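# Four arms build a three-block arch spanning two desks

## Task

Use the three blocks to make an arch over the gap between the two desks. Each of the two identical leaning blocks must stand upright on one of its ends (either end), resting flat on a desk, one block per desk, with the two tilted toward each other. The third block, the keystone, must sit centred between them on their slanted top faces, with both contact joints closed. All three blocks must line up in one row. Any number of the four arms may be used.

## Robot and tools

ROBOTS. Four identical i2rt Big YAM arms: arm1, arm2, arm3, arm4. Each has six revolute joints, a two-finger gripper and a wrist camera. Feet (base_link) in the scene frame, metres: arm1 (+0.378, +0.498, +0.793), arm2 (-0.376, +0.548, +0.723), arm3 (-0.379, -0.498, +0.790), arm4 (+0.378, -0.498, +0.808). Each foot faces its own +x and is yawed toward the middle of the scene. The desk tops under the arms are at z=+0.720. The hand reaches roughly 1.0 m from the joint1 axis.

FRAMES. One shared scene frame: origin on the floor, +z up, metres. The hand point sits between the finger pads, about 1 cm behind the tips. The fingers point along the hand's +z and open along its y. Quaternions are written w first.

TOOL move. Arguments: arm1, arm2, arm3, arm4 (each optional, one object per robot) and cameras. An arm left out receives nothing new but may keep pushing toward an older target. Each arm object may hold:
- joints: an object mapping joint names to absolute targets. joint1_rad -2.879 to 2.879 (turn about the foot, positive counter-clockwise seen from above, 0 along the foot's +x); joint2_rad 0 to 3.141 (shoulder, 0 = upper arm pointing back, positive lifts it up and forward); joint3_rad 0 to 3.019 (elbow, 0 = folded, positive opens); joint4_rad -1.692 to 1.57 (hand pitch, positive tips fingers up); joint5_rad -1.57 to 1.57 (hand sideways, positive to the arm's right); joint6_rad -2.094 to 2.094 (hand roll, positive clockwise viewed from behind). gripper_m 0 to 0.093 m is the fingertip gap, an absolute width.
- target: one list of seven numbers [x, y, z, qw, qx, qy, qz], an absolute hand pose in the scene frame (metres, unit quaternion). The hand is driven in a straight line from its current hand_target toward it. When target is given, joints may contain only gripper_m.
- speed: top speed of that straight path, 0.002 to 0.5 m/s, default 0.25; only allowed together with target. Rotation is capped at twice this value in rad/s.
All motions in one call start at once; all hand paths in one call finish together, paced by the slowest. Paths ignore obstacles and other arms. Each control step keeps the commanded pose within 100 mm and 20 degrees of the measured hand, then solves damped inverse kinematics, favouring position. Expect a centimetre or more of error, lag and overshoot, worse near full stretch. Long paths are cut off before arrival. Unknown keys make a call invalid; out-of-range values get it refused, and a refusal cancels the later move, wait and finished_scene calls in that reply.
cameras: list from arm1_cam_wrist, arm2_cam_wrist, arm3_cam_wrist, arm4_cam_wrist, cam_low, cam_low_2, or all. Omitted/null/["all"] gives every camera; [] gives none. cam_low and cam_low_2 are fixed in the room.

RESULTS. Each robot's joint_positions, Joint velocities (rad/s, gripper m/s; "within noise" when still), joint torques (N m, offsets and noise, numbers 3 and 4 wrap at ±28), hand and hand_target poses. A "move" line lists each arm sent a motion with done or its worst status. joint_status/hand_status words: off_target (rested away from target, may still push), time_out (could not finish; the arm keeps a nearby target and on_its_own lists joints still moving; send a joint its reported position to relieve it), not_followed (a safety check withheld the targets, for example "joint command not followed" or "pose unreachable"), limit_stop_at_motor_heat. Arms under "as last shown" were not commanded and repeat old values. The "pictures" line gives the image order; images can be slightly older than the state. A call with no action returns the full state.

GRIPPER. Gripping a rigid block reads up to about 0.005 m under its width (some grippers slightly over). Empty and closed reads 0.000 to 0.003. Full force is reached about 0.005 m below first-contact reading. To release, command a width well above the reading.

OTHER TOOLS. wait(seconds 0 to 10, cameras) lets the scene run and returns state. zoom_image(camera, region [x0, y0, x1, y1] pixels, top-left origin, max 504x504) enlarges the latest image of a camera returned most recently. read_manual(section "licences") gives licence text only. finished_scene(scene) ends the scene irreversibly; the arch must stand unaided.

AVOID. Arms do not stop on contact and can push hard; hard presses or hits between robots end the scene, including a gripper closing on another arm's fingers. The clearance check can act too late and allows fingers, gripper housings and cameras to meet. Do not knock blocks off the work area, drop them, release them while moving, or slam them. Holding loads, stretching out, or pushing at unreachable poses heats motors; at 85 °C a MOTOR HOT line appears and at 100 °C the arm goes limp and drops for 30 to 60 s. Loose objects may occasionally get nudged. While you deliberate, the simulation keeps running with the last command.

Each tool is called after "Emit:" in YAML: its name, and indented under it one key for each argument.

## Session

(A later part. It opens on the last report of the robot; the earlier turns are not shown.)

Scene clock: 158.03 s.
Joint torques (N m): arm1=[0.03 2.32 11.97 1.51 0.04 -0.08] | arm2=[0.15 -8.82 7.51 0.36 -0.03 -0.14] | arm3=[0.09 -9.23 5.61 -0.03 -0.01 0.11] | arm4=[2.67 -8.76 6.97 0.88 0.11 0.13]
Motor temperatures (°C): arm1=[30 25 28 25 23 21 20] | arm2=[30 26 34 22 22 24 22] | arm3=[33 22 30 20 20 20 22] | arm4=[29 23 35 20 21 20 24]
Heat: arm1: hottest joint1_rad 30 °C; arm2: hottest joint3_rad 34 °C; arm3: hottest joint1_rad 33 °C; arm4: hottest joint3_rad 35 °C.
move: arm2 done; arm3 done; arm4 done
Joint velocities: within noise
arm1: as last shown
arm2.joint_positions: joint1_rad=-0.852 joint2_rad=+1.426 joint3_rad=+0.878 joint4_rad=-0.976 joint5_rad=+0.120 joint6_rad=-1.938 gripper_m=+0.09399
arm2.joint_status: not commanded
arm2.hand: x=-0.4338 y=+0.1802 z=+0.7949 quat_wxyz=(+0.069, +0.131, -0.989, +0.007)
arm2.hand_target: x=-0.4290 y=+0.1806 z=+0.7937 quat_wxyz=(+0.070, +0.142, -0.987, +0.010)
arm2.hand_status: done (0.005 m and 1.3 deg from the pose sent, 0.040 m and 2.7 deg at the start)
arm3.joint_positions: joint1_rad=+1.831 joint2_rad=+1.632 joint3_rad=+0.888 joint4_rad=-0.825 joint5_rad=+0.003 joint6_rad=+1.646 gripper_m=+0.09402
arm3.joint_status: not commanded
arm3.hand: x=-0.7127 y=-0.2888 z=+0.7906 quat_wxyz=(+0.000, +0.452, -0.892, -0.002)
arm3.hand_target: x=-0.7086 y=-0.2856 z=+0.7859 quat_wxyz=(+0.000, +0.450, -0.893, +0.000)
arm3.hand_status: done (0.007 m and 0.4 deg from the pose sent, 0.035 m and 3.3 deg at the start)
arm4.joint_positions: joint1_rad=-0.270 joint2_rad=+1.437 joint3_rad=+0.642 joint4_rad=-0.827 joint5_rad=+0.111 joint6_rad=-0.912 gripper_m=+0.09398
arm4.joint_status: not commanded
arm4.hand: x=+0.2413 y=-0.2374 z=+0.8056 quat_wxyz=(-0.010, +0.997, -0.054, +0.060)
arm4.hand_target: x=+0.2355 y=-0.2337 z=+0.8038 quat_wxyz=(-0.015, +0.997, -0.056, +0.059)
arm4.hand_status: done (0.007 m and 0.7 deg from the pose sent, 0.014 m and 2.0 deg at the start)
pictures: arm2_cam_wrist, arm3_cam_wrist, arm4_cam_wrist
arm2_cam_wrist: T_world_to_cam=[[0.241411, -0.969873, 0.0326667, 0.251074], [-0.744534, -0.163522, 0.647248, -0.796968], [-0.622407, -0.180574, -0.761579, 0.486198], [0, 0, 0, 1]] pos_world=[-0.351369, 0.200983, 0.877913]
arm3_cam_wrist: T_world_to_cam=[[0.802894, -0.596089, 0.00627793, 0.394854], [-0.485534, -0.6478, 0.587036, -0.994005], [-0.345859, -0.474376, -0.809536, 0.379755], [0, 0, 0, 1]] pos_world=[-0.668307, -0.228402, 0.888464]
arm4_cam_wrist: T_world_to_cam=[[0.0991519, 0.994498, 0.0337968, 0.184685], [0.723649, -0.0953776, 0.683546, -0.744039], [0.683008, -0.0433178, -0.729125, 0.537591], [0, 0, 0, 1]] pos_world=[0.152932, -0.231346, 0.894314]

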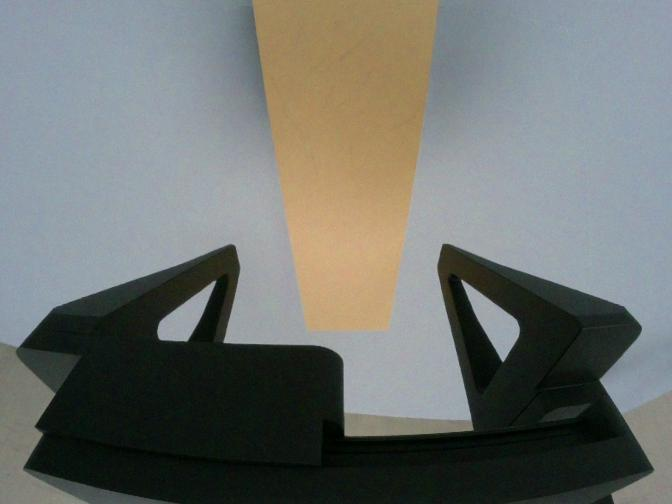

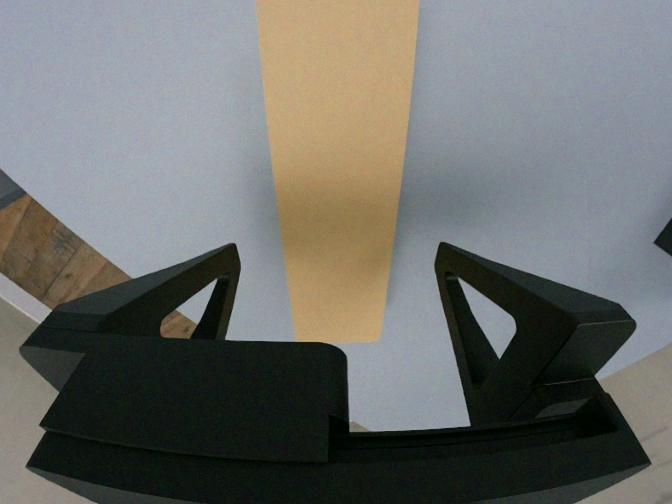

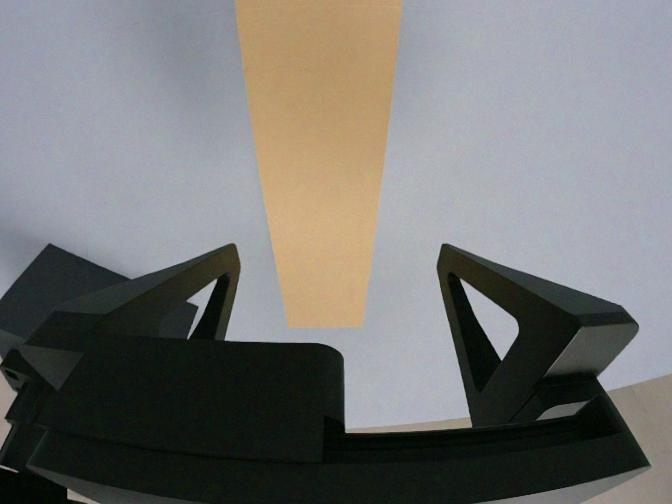

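Emit:
move:
  arm2: {"target": [-0.422, 0.1786, 0.7368, -0.0690, -0.1523, 0.9859, -0.0106], "speed": 0.08}
  arm4: {"target": [0.2447, -0.2427, 0.7462, -0.0153, 0.9969, -0.0562, 0.0587], "speed": 0.08}
  arm3: {"target": [-0.7062, -0.2824, 0.7443, 0.0, 0.4501, -0.8930, 0.0], "speed": 0.08}
  cameras: ["arm2_cam_wrist", "arm4_cam_wrist", "arm3_cam_wrist"]

Scene clock: 164.60 s.
Joint torques (N m): arm1=[0.03 2.32 11.97 1.52 0.04 -0.08] | arm2=[-0.09 -7.94 6.72 0.49 -0.05 -0.15] | arm3=[-1.03 -10.34 4.92 -0.02 0 0.06] | arm4=[2.02 -9.35 5.07 0.94 0.1 0.05]
Motor temperatures (°C): arm1=[30 25 28 25 23 21 20] | arm2=[30 26 33 22 22 24 22] | arm3=[33 22 30 20 20 20 22] | arm4=[29 23 34 20 21 20 24]
Heat: arm1: hottest joint1_rad 30 °C; arm2: hottest joint3_rad 33 °C; arm3: hottest joint1_rad 33 °C; arm4: hottest joint3_rad 34 °C.
move: arm2 done; arm3 done; arm4 done
Joint velocities: arm1=[-0.015 -0.005 0.046 -0.012 -0.081 -0.007 0] | arm2=[within noise] | arm3=[within noise] | arm4=[within noise]
arm1: as last shown
arm2.joint_positions: joint1_rad=-0.831 joint2_rad=+1.516 joint3_rad=+0.809 joint4_rad=-0.803 joint5_rad=+0.120 joint6_rad=-1.938 gripper_m=+0.09399
arm2.joint_status: not commanded
arm2.hand: x=-0.4272 y=+0.1768 z=+0.7432 quat_wxyz=(+0.071, +0.141, -0.987, +0.014)
arm2.hand_target: x=-0.4221 y=+0.1788 z=+0.7370 quat_wxyz=(+0.069, +0.152, -0.986, +0.010)
arm2.hand_status: done (0.008 m and 1.4 deg from the pose sent, 0.059 m and 2.5 deg at the start)
arm3.joint_positions: joint1_rad=+1.822 joint2_rad=+1.722 joint3_rad=+0.857 joint4_rad=-0.703 joint5_rad=+0.003 joint6_rad=+1.644 gripper_m=+0.09402
arm3.joint_status: not commanded
arm3.hand: x=-0.7108 y=-0.2856 z=+0.7489 quat_wxyz=(+0.000, +0.449, -0.894, -0.002)
arm3.hand_target: x=-0.7062 y=-0.2826 z=+0.7445 quat_wxyz=(+0.000, +0.449, -0.894, +0.000)
arm3.hand_status: done (0.007 m and 0.3 deg from the pose sent, 0.047 m and 0.4 deg at the start)
arm4.joint_positions: joint1_rad=-0.270 joint2_rad=+1.576 joint3_rad=+0.570 joint4_rad=-0.610 joint5_rad=+0.111 joint6_rad=-0.912 gripper_m=+0.09398
arm4.joint_status: not commanded
arm4.hand: x=+0.2457 y=-0.2446 z=+0.7494 quat_wxyz=(-0.013, +0.997, -0.054, +0.059)
arm4.hand_target: x=+0.2447 y=-0.2428 z=+0.7463 quat_wxyz=(-0.015, +0.997, -0.056, +0.059)
arm4.hand_status: done (0.004 m and 0.4 deg from the pose sent, 0.060 m and 0.7 deg at the start)
pictures: arm2_cam_wrist, arm3_cam_wrist, arm4_cam_wrist
arm2_cam_wrist: T_world_to_cam=[[0.261089, -0.964227, 0.045824, 0.245537], [-0.74037, -0.169561, 0.650462, -0.758578], [-0.619423, -0.203755, -0.758155, 0.453163], [0, 0, 0, 1]] pos_world=[-0.345036, 0.200462, 0.825742]
arm3_cam_wrist: T_world_to_cam=[[0.798072, -0.602532, 0.00597683, 0.390516], [-0.490577, -0.643961, 0.587068, -0.969001], [-0.349878, -0.471454, -0.809516, 0.346168], [0, 0, 0, 1]] pos_world=[-0.665913, -0.225498, 0.846764]
arm4_cam_wrist: T_world_to_cam=[[0.0993122, 0.994291, 0.0390195, 0.189213], [0.725968, -0.099218, 0.680533, -0.708783], [0.68052, -0.0392584, -0.731677, 0.496866], [0, 0, 0, 1]] pos_world=[0.157636, -0.238951, 0.838513]

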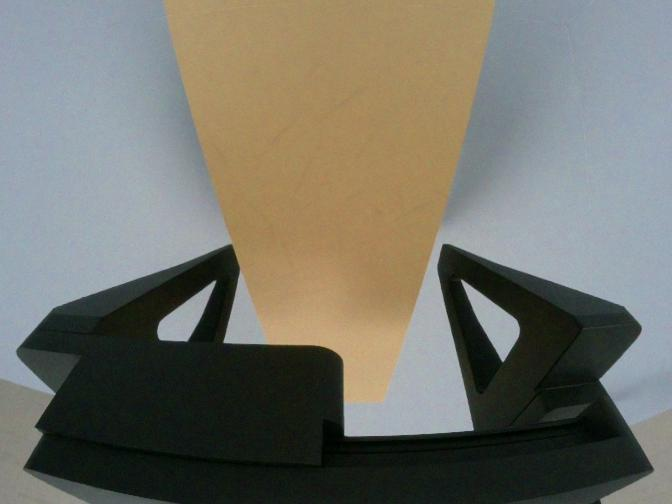

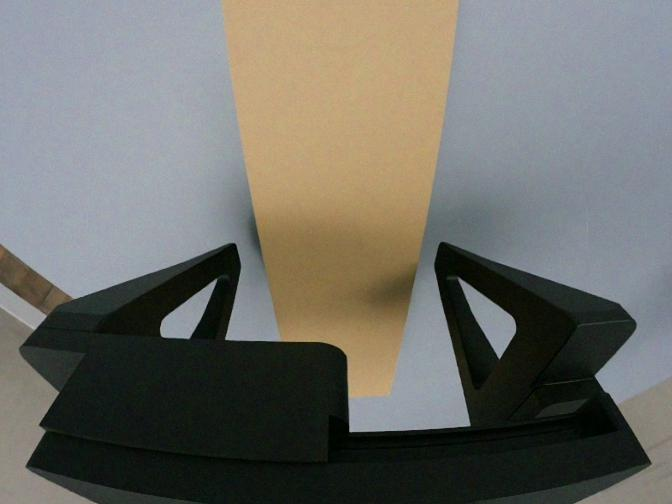

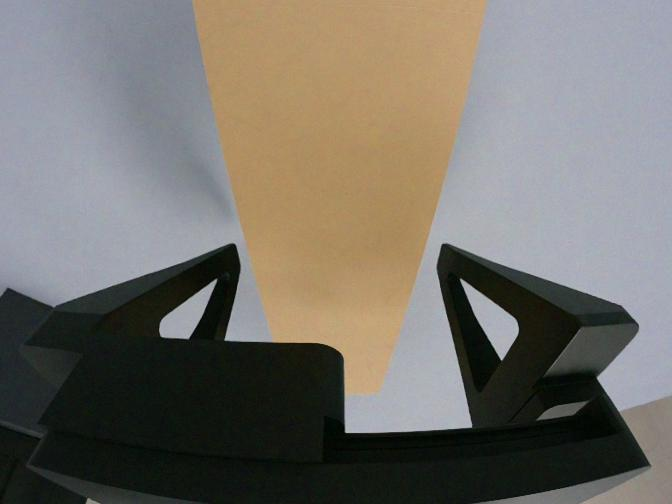

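Emit:
move:
  arm2: {"joints": {"gripper_m": 0.066}}
  arm4: {"joints": {"gripper_m": 0.066}}
  arm3: {"joints": {"gripper_m": 0.066}}
  cameras: []

Emit:
move:
  arm2: {"joints": {"gripper_m": 0.058}}
  arm4: {"joints": {"gripper_m": 0.058}}
  arm3: {"joints": {"gripper_m": 0.058}}
  cameras: ["arm2_cam_wrist", "arm4_cam_wrist", "arm3_cam_wrist"]

Scene clock: 167.50 s.
Joint torques (N m): arm1=[-0.03 2.2 11.96 1.52 0.05 -0.08] | arm2=[-0.21 -8.12 6.67 0.55 -0.07 -0.12] | arm3=[-0.56 -9.93 4.89 0.1 0.03 0.05] | arm4=[1.85 -9.29 5.08 0.91 0.09 0.05]
Motor temperatures (°C): arm1=[30 25 28 25 23 21 20] | arm2=[29 26 33 22 22 24 22] | arm3=[33 22 29 20 20 20 22] | arm4=[29 23 34 20 21 20 24]
Heat: arm1: hottest joint1_rad 30 °C; arm2: hottest joint3_rad 33 °C; arm3: hottest joint1_rad 33 °C; arm4: hottest joint3_rad 34 °C.
move: arm2 done; arm3 done; arm4 done
Joint velocities: within noise
arm1: as last shown
arm2.joint_positions: joint1_rad=-0.831 joint2_rad=+1.516 joint3_rad=+0.809 joint4_rad=-0.803 joint5_rad=+0.120 joint6_rad=-1.938 gripper_m=+0.06621
arm2.joint_status: all done
arm2.hand: x=-0.4272 y=+0.1768 z=+0.7432 quat_wxyz=(+0.071, +0.141, -0.987, +0.014)
arm2.hand_target: x=-0.4221 y=+0.1788 z=+0.7370 quat_wxyz=(+0.069, +0.152, -0.986, +0.010)
arm2.hand_status: not commanded
arm3.joint_positions: joint1_rad=+1.822 joint2_rad=+1.722 joint3_rad=+0.857 joint4_rad=-0.703 joint5_rad=+0.003 joint6_rad=+1.641 gripper_m=+0.06620
arm3.joint_status: all done
arm3.hand: x=-0.7108 y=-0.2856 z=+0.7489 quat_wxyz=(+0.000, +0.450, -0.893, -0.002)
arm3.hand_target: x=-0.7062 y=-0.2826 z=+0.7445 quat_wxyz=(+0.000, +0.450, -0.893, +0.000)
arm3.hand_status: not commanded
arm4.joint_positions: joint1_rad=-0.270 joint2_rad=+1.576 joint3_rad=+0.570 joint4_rad=-0.610 joint5_rad=+0.111 joint6_rad=-0.912 gripper_m=+0.06622
arm4.joint_status: all done
arm4.hand: x=+0.2457 y=-0.2446 z=+0.7494 quat_wxyz=(-0.013, +0.997, -0.054, +0.059)
arm4.hand_target: x=+0.2447 y=-0.2429 z=+0.7463 quat_wxyz=(-0.015, +0.997, -0.056, +0.059)
arm4.hand_status: not commanded

Scene clock: 167.97 s.
Joint torques (N m): arm1=[-0.03 2.26 12.01 1.51 0.05 -0.07] | arm2=[-0.09 -8.12 6.91 0.42 -0.06 -0.15] | arm3=[-0.44 -10.11 4.96 -0.05 -0.01 0.05] | arm4=[1.96 -9.29 5.23 0.91 0.15 0.05]
Motor temperatures (°C): arm1=[30 25 28 25 23 21 20] | arm2=[29 26 33 22 22 24 22] | arm3=[33 22 29 20 20 20 22] | arm4=[29 23 34 20 21 20 24]
Heat: arm1: hottest joint1_rad 30 °C; arm2: hottest joint3_rad 33 °C; arm3: hottest joint1_rad 33 °C; arm4: hottest joint3_rad 34 °C.
move: arm2 done; arm3 off_target; arm4 done
Joint velocities: within noise
arm1: as last shown
arm2.joint_positions: joint1_rad=-0.831 joint2_rad=+1.516 joint3_rad=+0.807 joint4_rad=-0.803 joint5_rad=+0.126 joint6_rad=-1.935 gripper_m=+0.05972
arm2.joint_status: all done
arm2.hand: x=-0.4281 y=+0.1781 z=+0.7426 quat_wxyz=(+0.073, +0.139, -0.987, +0.013)
arm2.hand_target: x=-0.4231 y=+0.1790 z=+0.7371 quat_wxyz=(+0.072, +0.151, -0.986, +0.010)
arm2.hand_status: not commanded
arm3.joint_positions: joint1_rad=+1.822 joint2_rad=+1.722 joint3_rad=+0.855 joint4_rad=-0.703 joint5_rad=+0.003 joint6_rad=+1.641 gripper_m=+0.06144
arm3.joint_status: gripper_m off_target (ended at +0.06146, target +0.05800)
arm3.hand: x=-0.7100 y=-0.2862 z=+0.7484 quat_wxyz=(+0.000, +0.450, -0.893, -0.001)
arm3.hand_target: x=-0.7061 y=-0.2827 z=+0.7445 quat_wxyz=(+0.000, +0.450, -0.893, +0.000)
arm3.hand_status: not commanded
arm4.joint_positions: joint1_rad=-0.270 joint2_rad=+1.576 joint3_rad=+0.567 joint4_rad=-0.610 joint5_rad=+0.111 joint6_rad=-0.906 gripper_m=+0.05895
arm4.joint_status: all done
arm4.hand: x=+0.2464 y=-0.2459 z=+0.7489 quat_wxyz=(-0.012, +0.997, -0.057, +0.059)
arm4.hand_target: x=+0.2449 y=-0.2429 z=+0.7463 quat_wxyz=(-0.015, +0.996, -0.059, +0.059)
arm4.hand_status: not commanded
pictures: arm2_cam_wrist, arm3_cam_wrist, arm4_cam_wrist
arm2_cam_wrist: T_world_to_cam=[[0.258126, -0.965194, 0.0420777, 0.248648], [-0.737167, -0.168618, 0.654333, -0.760407], [-0.624464, -0.199919, -0.755035, 0.447216], [0, 0, 0, 1]] pos_world=[-0.34546, 0.201182, 0.824761]
arm3_cam_wrist: T_world_to_cam=[[0.799901, -0.60008, 0.00793986, 0.389985], [-0.489592, -0.644856, 0.586908, -0.96819], [-0.347072, -0.473356, -0.809614, 0.347352], [0, 0, 0, 1]] pos_world=[-0.665411, -0.225899, 0.846364]
arm4_cam_wrist: T_world_to_cam=[[0.105341, 0.993726, 0.037562, 0.189991], [0.724415, -0.10256, 0.681693, -0.710405], [0.681269, -0.0445999, -0.730674, 0.493615], [0, 0, 0, 1]] pos_world=[0.158329, -0.239643, 0.837813]

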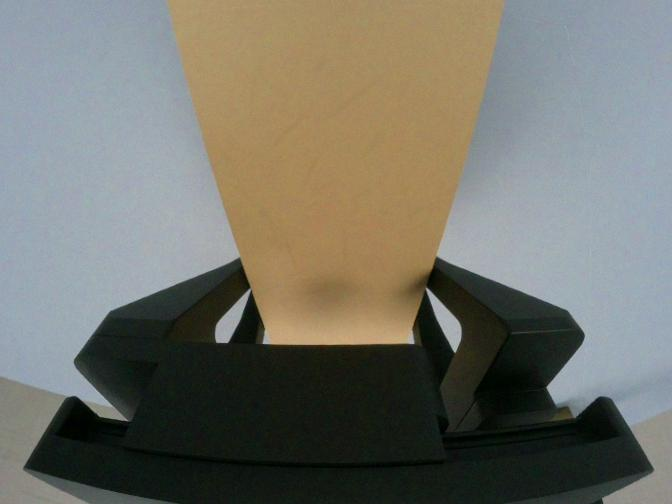

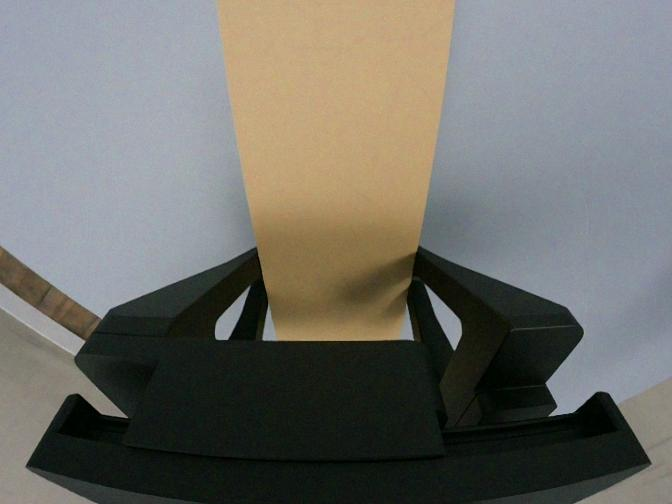

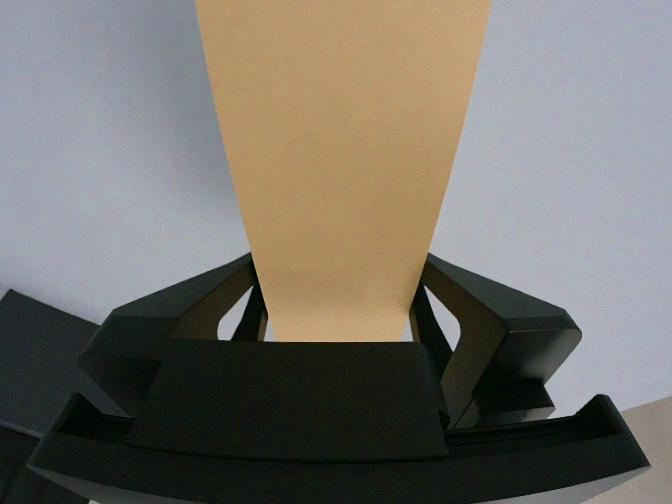

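Emit:
move:
  arm2: {"joints": {"gripper_m": 0.05}}
  arm4: {"joints": {"gripper_m": 0.05}}
  arm3: {"joints": {"gripper_m": 0.05}}
  cameras: []

Emit:
move:
  arm2: {"target": [-0.425, 0.178, 0.89, -0.0690, -0.1523, 0.9859, -0.0106], "speed": 0.1}
  arm4: {"target": [0.2447, -0.2427, 0.89, -0.0153, 0.9969, -0.0562, 0.0587], "speed": 0.1}
  arm3: {"target": [-0.7062, -0.2824, 0.89, 0.0, 0.4501, -0.8930, 0.0], "speed": 0.1}
  cameras: ["arm2_cam_wrist", "cam_low", "cam_low_2"]

Scene clock: 181.90 s.
Joint torques (N m): arm1=[0.03 2.2 11.97 1.5 0.05 -0.08] | arm2=[-0.21 -8.12 6.82 0.42 -0.06 -0.14] | arm3=[-0.26 -10.34 5 -0.01 0 0.06] | arm4=[1.9 -9.23 5.22 0.91 0.15 0.05]
Motor temperatures (°C): arm1=[30 25 28 25 23 21 19] | arm2=[29 26 32 22 22 24 23] | arm3=[33 23 29 20 20 20 23] | arm4=[29 23 31 20 21 20 25]
Heat: arm1: hottest joint1_rad 30 °C; arm2: hottest joint3_rad 32 °C; arm3: hottest joint1_rad 33 °C; arm4: hottest joint3_rad 31 °C.
move: arm2 off_target; arm3 off_target; arm4 off_target
Joint velocities: within noise
arm1: as last shown
arm2.joint_positions: joint1_rad=-0.831 joint2_rad=+1.516 joint3_rad=+0.807 joint4_rad=-0.803 joint5_rad=+0.126 joint6_rad=-1.935 gripper_m=+0.05968
arm2.joint_status: gripper_m off_target (ended at +0.05967, target +0.05000)
arm2.hand: x=-0.4281 y=+0.1781 z=+0.7426 quat_wxyz=(+0.073, +0.139, -0.987, +0.013)
arm2.hand_target: x=-0.4231 y=+0.1790 z=+0.7371 quat_wxyz=(+0.072, +0.151, -0.986, +0.010)
arm2.hand_status: not commanded
arm3.joint_positions: joint1_rad=+1.822 joint2_rad=+1.722 joint3_rad=+0.855 joint4_rad=-0.703 joint5_rad=+0.003 joint6_rad=+1.641 gripper_m=+0.06143
arm3.joint_status: gripper_m off_target (ended at +0.06143, target +0.05000)
arm3.hand: x=-0.7100 y=-0.2862 z=+0.7484 quat_wxyz=(+0.000, +0.450, -0.893, -0.001)
arm3.hand_target: x=-0.7061 y=-0.2827 z=+0.7445 quat_wxyz=(+0.000, +0.450, -0.893, +0.000)
arm3.hand_status: not commanded
arm4.joint_positions: joint1_rad=-0.270 joint2_rad=+1.576 joint3_rad=+0.567 joint4_rad=-0.610 joint5_rad=+0.111 joint6_rad=-0.906 gripper_m=+0.05883
arm4.joint_status: gripper_m off_target (ended at +0.05883, target +0.05000)
arm4.hand: x=+0.2464 y=-0.2459 z=+0.7489 quat_wxyz=(-0.012, +0.997, -0.057, +0.059)
arm4.hand_target: x=+0.2449 y=-0.2429 z=+0.7463 quat_wxyz=(-0.015, +0.996, -0.059, +0.059)
arm4.hand_status: not commanded

Scene clock: 184.23 s.
Joint torques (N m): arm1=[0.09 2.32 11.96 1.55 0.04 -0.09] | arm2=[-0.79 -9.23 14.83 -0.53 -0.11 -0.2] | arm3=[-0.56 -11.11 11.97 -0.84 0.06 0.06] | arm4=[1.79 -10.05 12.08 -0.54 0.12 -0.02]
Motor temperatures (°C): arm1=[30 25 28 25 23 21 19] | arm2=[29 26 32 22 22 24 23] | arm3=[33 23 29 20 20 20 23] | arm4=[29 23 31 20 21 20 25]
Heat: arm1: hottest joint1_rad 30 °C; arm2: hottest joint3_rad 32 °C; arm3: hottest joint1_rad 33 °C; arm4: hottest joint3_rad 31 °C.
move: arm2 off_target; arm3 off_target; arm4 off_target
Joint velocities: within noise
arm1: as last shown
arm2.joint_positions: joint1_rad=-0.831 joint2_rad=+1.329 joint3_rad=+0.964 joint4_rad=-1.232 joint5_rad=+0.114 joint6_rad=-1.942 gripper_m=+0.05967
arm2.joint_status: not commanded
arm2.hand: x=-0.4227 y=+0.2033 z=+0.8564 quat_wxyz=(+0.058, +0.146, -0.987, -0.028)
arm2.hand_target: x=-0.4237 y=+0.1797 z=+0.8900 quat_wxyz=(+0.066, +0.150, -0.986, +0.012)
arm2.hand_status: off_target (0.042 m and 4.7 deg from the pose sent, 0.147 m and 1.6 deg at the start)
arm3.joint_positions: joint1_rad=+1.822 joint2_rad=+1.486 joint3_rad=+0.940 joint4_rad=-1.095 joint5_rad=+0.003 joint6_rad=+1.641 gripper_m=+0.06142
arm3.joint_status: not commanded
arm3.hand: x=-0.6875 y=-0.3004 z=+0.8608 quat_wxyz=(-0.018, +0.450, -0.892, +0.029)
arm3.hand_target: x=-0.7063 y=-0.2823 z=+0.8902 quat_wxyz=(+0.002, +0.450, -0.893, -0.004)
arm3.hand_status: off_target (0.039 m and 3.9 deg from the pose sent, 0.142 m and 0.2 deg at the start)
arm4.joint_positions: joint1_rad=-0.270 joint2_rad=+1.261 joint3_rad=+0.668 joint4_rad=-1.085 joint5_rad=+0.111 joint6_rad=-0.909 gripper_m=+0.05881
arm4.joint_status: not commanded
arm4.hand: x=+0.2578 y=-0.2644 z=+0.8630 quat_wxyz=(+0.013, +0.996, -0.054, +0.076)
arm4.hand_target: x=+0.2444 y=-0.2421 z=+0.8897 quat_wxyz=(-0.019, +0.997, -0.055, +0.056)
arm4.hand_status: off_target (0.037 m and 3.8 deg from the pose sent, 0.141 m and 0.4 deg at the start)
arm2_cam_wrist: T_world_to_cam=[[0.264608, -0.963701, -0.0355289, 0.335714], [-0.748013, -0.22836, 0.62316, -0.792308], [-0.608653, -0.138317, -0.781287, 0.558281], [0, 0, 0, 1]] pos_world=[-0.34169, 0.219816, 0.94184]

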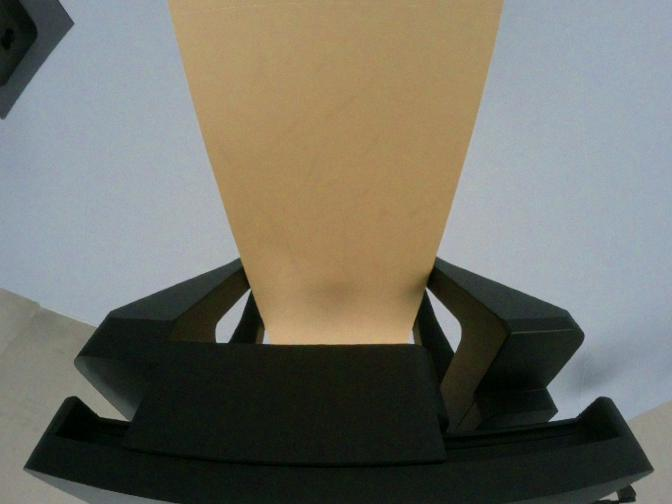

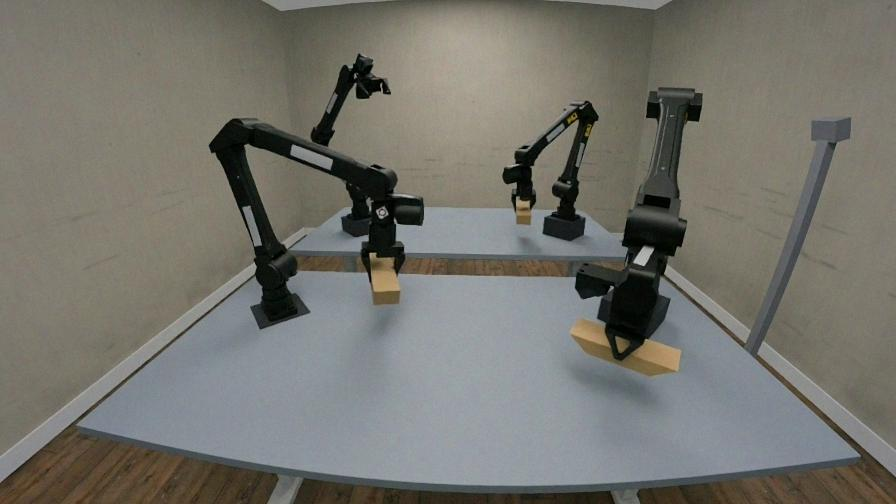

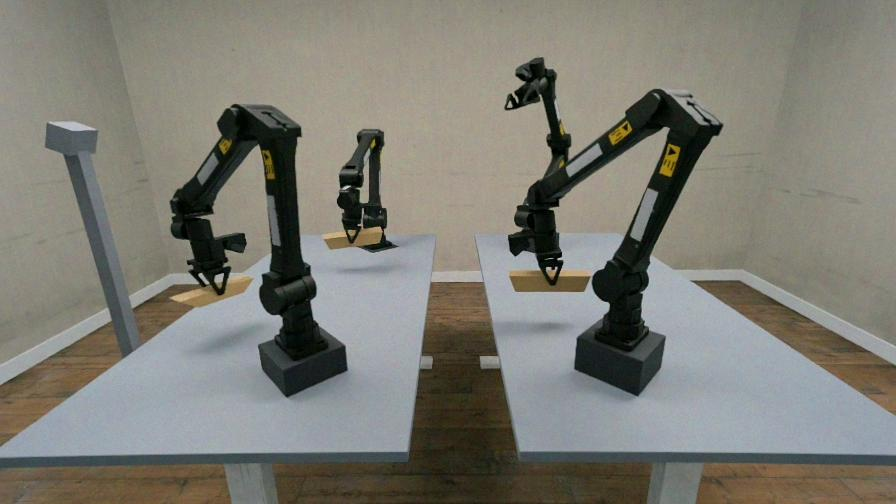

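Emit:
move:
  arm2: {"target": [-0.230, 0.062, 0.95, 0.5069, 0.1122, 0.8520, -0.0667], "speed": 0.15}
  arm4: {"target": [0.230, -0.062, 0.95, -0.0683, 0.8449, -0.1112, -0.5187], "speed": 0.15}
  cameras: ["cam_low", "cam_low_2", "arm1_cam_wrist"]

Scene clock: 191.80 s.
Joint torques (N m): arm1=[0.03 2.26 11.99 1.51 0.05 -0.08] | arm2=[-0.26 -12.34 9.81 1.26 -1.24 0.08] | arm3=[-0.56 -11.28 11.93 -0.98 0.07 0.05] | arm4=[1.03 -11.93 12.26 2.07 -1.47 0.17]
Motor temperatures (°C): arm1=[30 25 28 25 23 21 19] | arm2=[29 26 34 22 23 24 23] | arm3=[32 23 30 20 20 20 23] | arm4=[29 24 33 20 21 20 25]
Heat: arm1: hottest joint1_rad 30 °C; arm2: hottest joint3_rad 34 °C; arm3: hottest joint1_rad 32 °C; arm4: hottest joint3_rad 33 °C.
move: arm2 off_target; arm4 off_target
Joint velocities: within noise
arm1.joint_positions: joint1_rad=+0.252 joint2_rad=+0.565 joint3_rad=+1.417 joint4_rad=-1.312 joint5_rad=+0.231 joint6_rad=+0.335 gripper_m=+0.09396
arm1.joint_status: not commanded
arm1.hand: x=+0.2345 y=+0.3433 z=+1.3639 quat_wxyz=(-0.255, -0.816, -0.228, +0.467)
arm1.hand_target: x=+0.2364 y=+0.3466 z=+1.3781 quat_wxyz=(-0.264, -0.808, -0.223, +0.477)
arm1.hand_status: not commanded
arm2.joint_positions: joint1_rad=-0.770 joint2_rad=+1.505 joint3_rad=+1.120 joint4_rad=-0.792 joint5_rad=-1.003 joint6_rad=-1.083 gripper_m=+0.05967
arm2.joint_status: not commanded
arm2.hand: x=-0.2389 y=+0.0622 z=+0.9365 quat_wxyz=(-0.493, -0.125, -0.859, +0.057)
arm2.hand_target: x=-0.2311 y=+0.0619 z=+0.9492 quat_wxyz=(-0.504, -0.113, -0.854, +0.065)
arm2.hand_status: off_target (0.016 m and 2.5 deg from the pose sent, 0.257 m and 74.9 deg at the start)
arm3: as last shown
arm3.hand_target: x=-0.7064 y=-0.2822 z=+0.8902 quat_wxyz=(+0.002, +0.450, -0.893, -0.004)
arm4.joint_positions: joint1_rad=-0.812 joint2_rad=+1.478 joint3_rad=+0.774 joint4_rad=-0.508 joint5_rad=-1.012 joint6_rad=-1.062 gripper_m=+0.05881
arm4.joint_status: not commanded
arm4.hand: x=+0.2299 y=-0.0953 z=+0.9198 quat_wxyz=(-0.029, +0.855, -0.131, -0.501)
arm4.hand_target: x=+0.2321 y=-0.0657 z=+0.9502 quat_wxyz=(-0.066, +0.847, -0.114, -0.514)
arm4.hand_status: off_target (0.045 m and 5.5 deg from the pose sent, 0.222 m and 72.4 deg at the start)
pictures: arm1_cam_wrist, cam_low, cam_low_2

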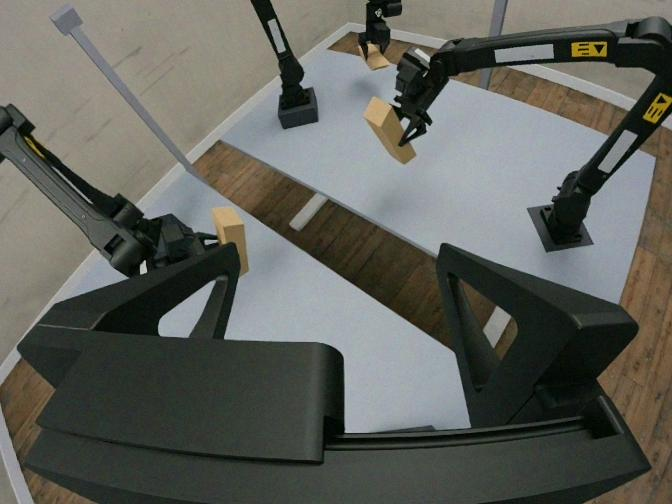

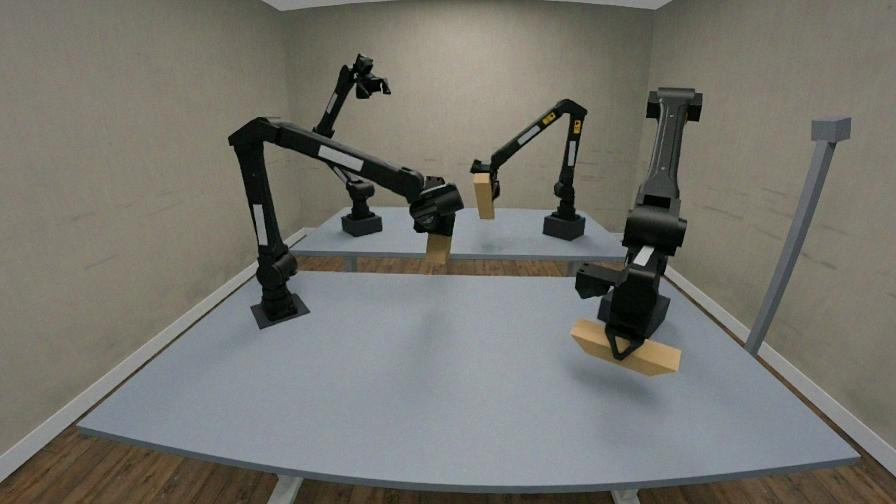

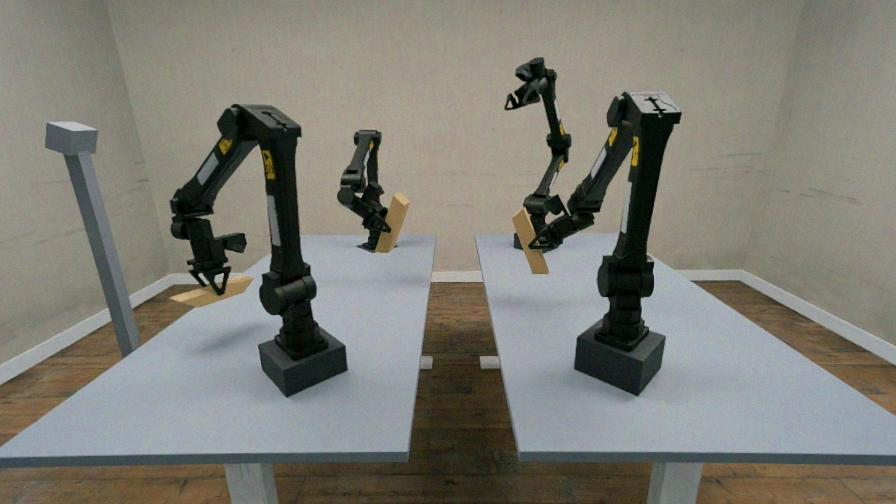

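Emit:
move:
  arm2: {"target": [-0.129, 0.0362, 0.848, 0.5069, 0.1122, 0.8520, -0.0667], "speed": 0.1}
  arm4: {"target": [0.1372, -0.0162, 0.870, -0.0683, 0.8449, -0.1112, -0.5187], "speed": 0.1}
  cameras: ["cam_low", "cam_low_2", "arm1_cam_wrist"]

Scene clock: 202.87 s.
Joint torques (N m): arm1=[-0.03 2.2 11.96 1.55 0.05 -0.08] | arm2=[-0.15 -14.62 8.88 1.81 -0.66 0.04] | arm3=[-0.85 -11.22 12.03 -0.73 0.07 0.06] | arm4=[2.43 -15.15 10.71 2.88 -0.78 0.14]
Motor temperatures (°C): arm1=[30 25 29 25 23 21 19] | arm2=[29 26 34 22 23 24 23] | arm3=[32 23 31 20 20 20 23] | arm4=[29 24 33 20 22 20 25]
Heat: arm1: hottest joint1_rad 30 °C; arm2: hottest joint3_rad 34 °C; arm3: hottest joint1_rad 32 °C; arm4: hottest joint3_rad 33 °C.
move: arm2 off_target; arm4 off_target
Joint velocities: within noise
arm1, arm3: as last shown
arm2.joint_positions: joint1_rad=-0.552 joint2_rad=+1.699 joint3_rad=+1.019 joint4_rad=-0.231 joint5_rad=-0.903 joint6_rad=-0.758 gripper_m=+0.05967
arm2.joint_status: not commanded
arm2.hand: x=-0.1357 y=+0.0398 z=+0.8339 quat_wxyz=(-0.497, -0.123, -0.857, +0.055)
arm2.hand_target: x=-0.1292 y=+0.0364 z=+0.8479 quat_wxyz=(-0.507, -0.112, -0.852, +0.067)
arm2.hand_status: off_target (0.016 m and 2.2 deg from the pose sent, 0.143 m and 2.5 deg at the start)
arm4.joint_positions: joint1_rad=-0.621 joint2_rad=+1.761 joint3_rad=+0.809 joint4_rad=+0.002 joint5_rad=-0.915 joint6_rad=-0.746 gripper_m=+0.05881
arm4.joint_status: not commanded
arm4.hand: x=+0.1492 y=-0.0483 z=+0.8408 quat_wxyz=(-0.033, +0.854, -0.135, -0.501)
arm4.hand_target: x=+0.1382 y=-0.0188 z=+0.8713 quat_wxyz=(-0.068, +0.845, -0.111, -0.519)
arm4.hand_status: off_target (0.045 m and 5.4 deg from the pose sent, 0.132 m and 5.5 deg at the start)
pictures: arm1_cam_wrist, cam_low, cam_low_2

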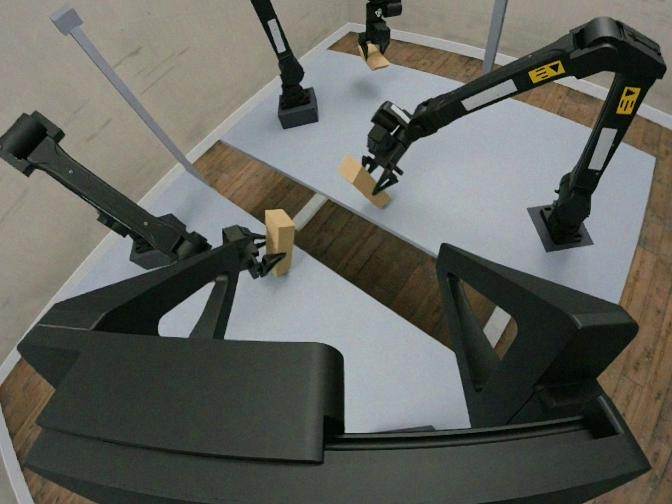

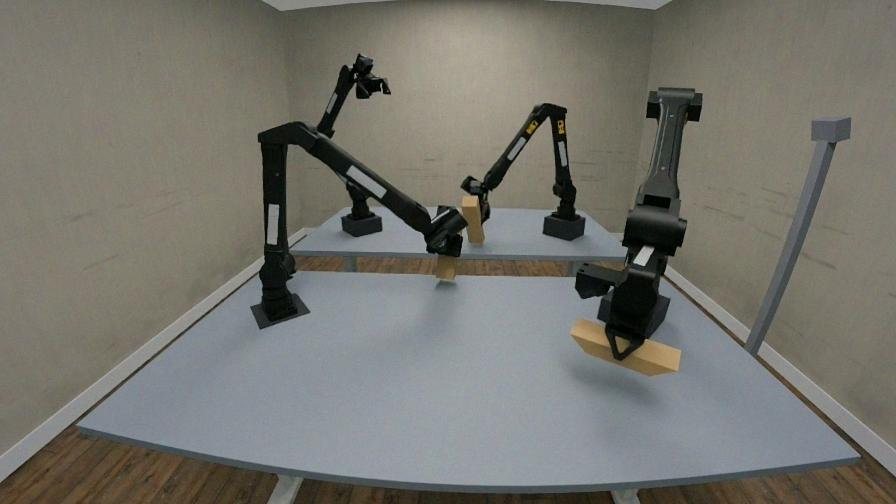

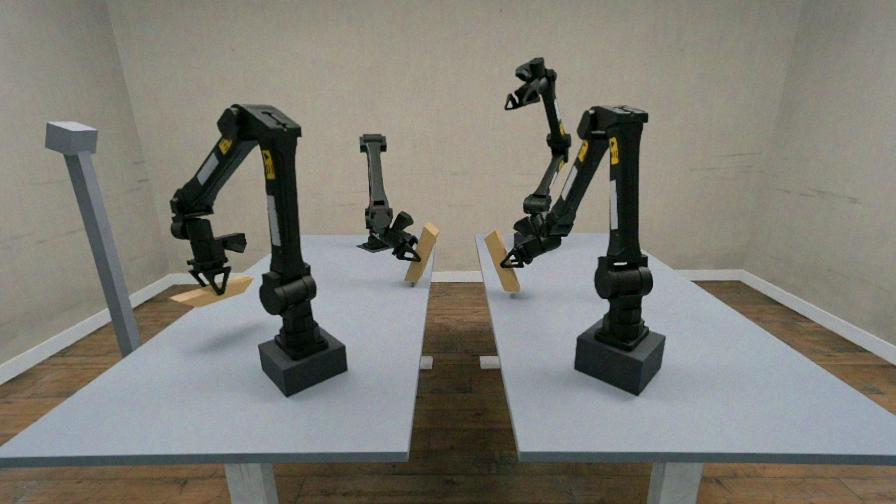

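Emit:
move:
  arm1: {"target": [0.1924, 0.254, 1.0646, 0.3089, 0.6449, 0.3201, -0.6229], "speed": 0.15}
  arm2: {"target": [-0.1287, 0.0328, 0.848, 0.5166, 0.1014, 0.8465, -0.0783], "speed": 0.08}
  arm4: {"target": [0.1242, -0.0067, 0.8755, -0.1034, 0.8335, -0.0872, -0.5351], "speed": 0.08}
  cameras: ["cam_low_2", "arm1_cam_wrist"]

Scene clock: 215.23 s.
Joint torques (N m): arm1=[-1.14 2.14 12.74 2.17 -0.16 -0.16] | arm2=[-0.91 -14.04 8.73 1.84 -1.03 0.06] | arm3=[-0.56 -10.93 11.99 -0.76 0.07 0.07] | arm4=[2.67 -15.15 10.36 3.19 -0.71 0.15]
Motor temperatures (°C): arm1=[30 25 29 25 23 21 19] | arm2=[29 27 33 22 23 24 24] | arm3=[32 23 33 20 20 20 24] | arm4=[29 24 33 20 22 20 26]
Heat: arm1: hottest joint1_rad 30 °C; arm2: hottest joint3_rad 33 °C; arm3: hottest joint3_rad 33 °C; arm4: hottest joint3_rad 33 °C.
move: arm1 done; arm2 off_target; arm4 off_target
Joint velocities: within noise
arm1.joint_positions: joint1_rad=+0.170 joint2_rad=+0.283 joint3_rad=+0.227 joint4_rad=+0.010 joint5_rad=+0.021 joint6_rad=+0.003 gripper_m=+0.09396
arm1.joint_status: not commanded
arm1.hand: x=+0.1950 y=+0.2542 z=+1.0619 quat_wxyz=(-0.310, -0.649, -0.320, +0.617)
arm1.hand_target: x=+0.1911 y=+0.2547 z=+1.0643 quat_wxyz=(-0.306, -0.646, -0.318, +0.623)
arm1.hand_status: done (0.004 m and 0.8 deg from the pose sent, 0.315 m and 29.3 deg at the start)
arm2.joint_positions: joint1_rad=-0.552 joint2_rad=+1.703 joint3_rad=+1.014 joint4_rad=-0.179 joint5_rad=-0.908 joint6_rad=-0.757 gripper_m=+0.05967
arm2.joint_status: not commanded
arm2.hand: x=-0.1342 y=+0.0352 z=+0.8361 quat_wxyz=(-0.505, -0.112, -0.853, +0.070)
arm2.hand_target: x=-0.1287 y=+0.0328 z=+0.8482 quat_wxyz=(-0.517, -0.101, -0.846, +0.078)
arm2.hand_status: off_target (0.013 m and 2.1 deg from the pose sent, 0.017 m and 4.4 deg at the start)
arm3: as last shown
arm4.joint_positions: joint1_rad=-0.602 joint2_rad=+1.779 joint3_rad=+0.809 joint4_rad=+0.142 joint5_rad=-0.911 joint6_rad=-0.721 gripper_m=+0.05881
arm4.joint_status: not commanded
arm4.hand: x=+0.1376 y=-0.0349 z=+0.8472 quat_wxyz=(-0.072, +0.845, -0.109, -0.518)
arm4.hand_target: x=+0.1251 y=-0.0091 z=+0.8768 quat_wxyz=(-0.105, +0.834, -0.084, -0.535)
arm4.hand_status: off_target (0.042 m and 5.0 deg from the pose sent, 0.060 m and 10.8 deg at the start)
pictures: arm1_cam_wrist, cam_low_2
arm1_cam_wrist: T_world_to_cam=[[-0.806646, 0.589734, -0.0391885, 0.0517354], [0.409421, 0.50973, -0.75667, 0.593883], [-0.426258, -0.62641, -0.652621, 1.05719], [0, 0, 0, 1]] pos_world=[0.249219, 0.329002, 1.14134]

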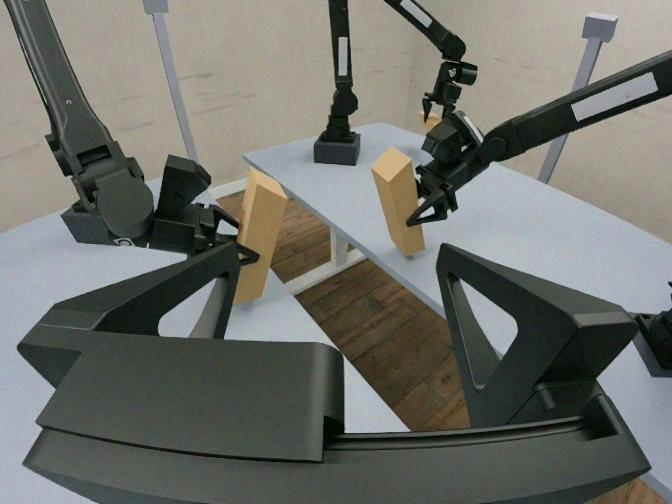

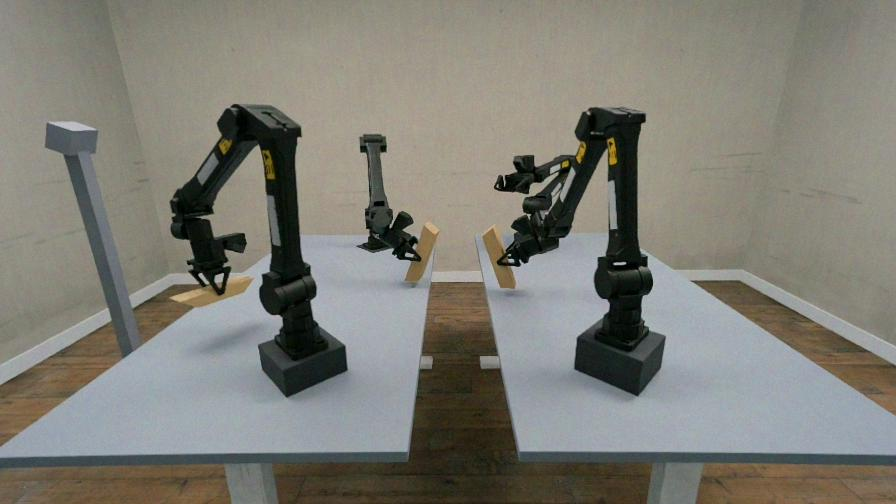

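Emit:
zoom_image:
  camera: "arm1_cam_wrist"
  region: [180, 130, 460, 330]

Emit:
zoom_image:
  camera: "cam_low_2"
  region: [380, 200, 580, 320]

Scaled by 1.800 (camera's finer frame: 960x720).

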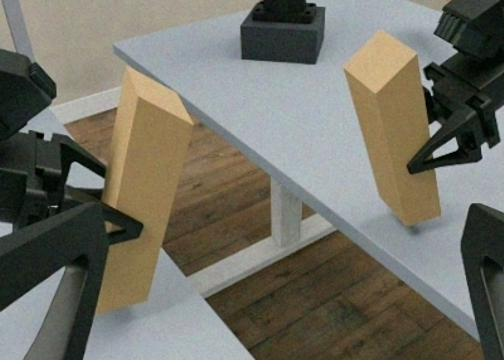

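Scaled by 2.520 (camera's finer frame: 1280x720).

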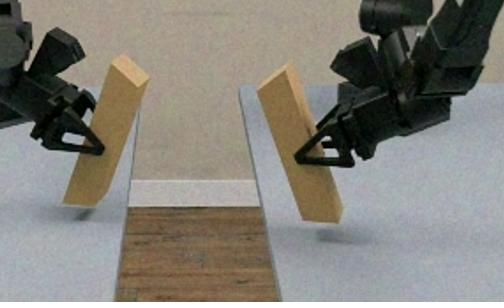

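Emit:
zoom_image:
  camera: "cam_low_2"
  region: [395, 215, 445, 295]

Emit:
zoom_image:
  camera: "cam_low_2"
  region: [475, 215, 525, 295]

Emit:
zoom_image:
  camera: "arm1_cam_wrist"
  region: [365, 140, 435, 265]

Emit:
zoom_image:
  camera: "arm1_cam_wrist"
  region: [225, 160, 305, 310]

Scaled by 6.300 (camera's finer frame: 1280x720).

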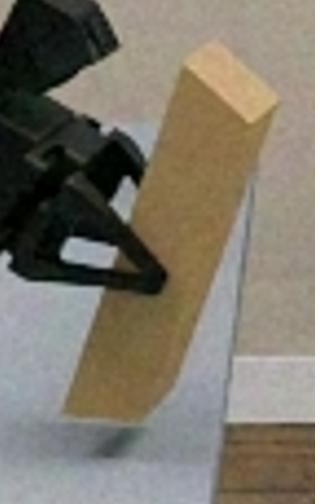

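Scaled by 6.300 (camera's finer frame: 1280x720).

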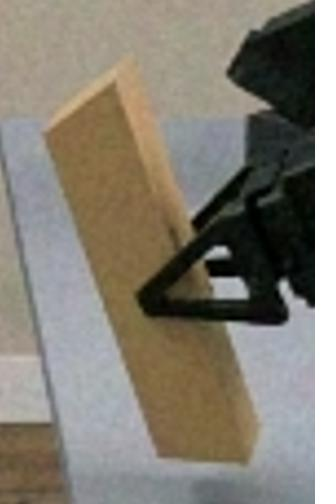

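Scaled by 4.032 (camera's finer frame: 960x720).

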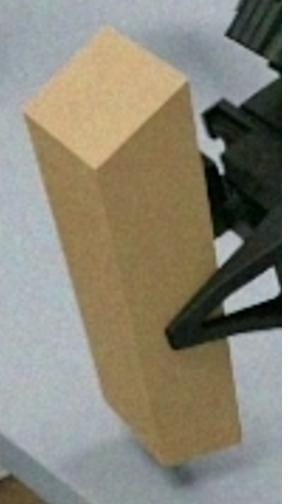

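Scaled by 3.360 (camera's finer frame: 960x720).

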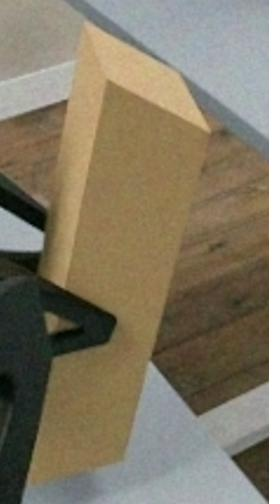

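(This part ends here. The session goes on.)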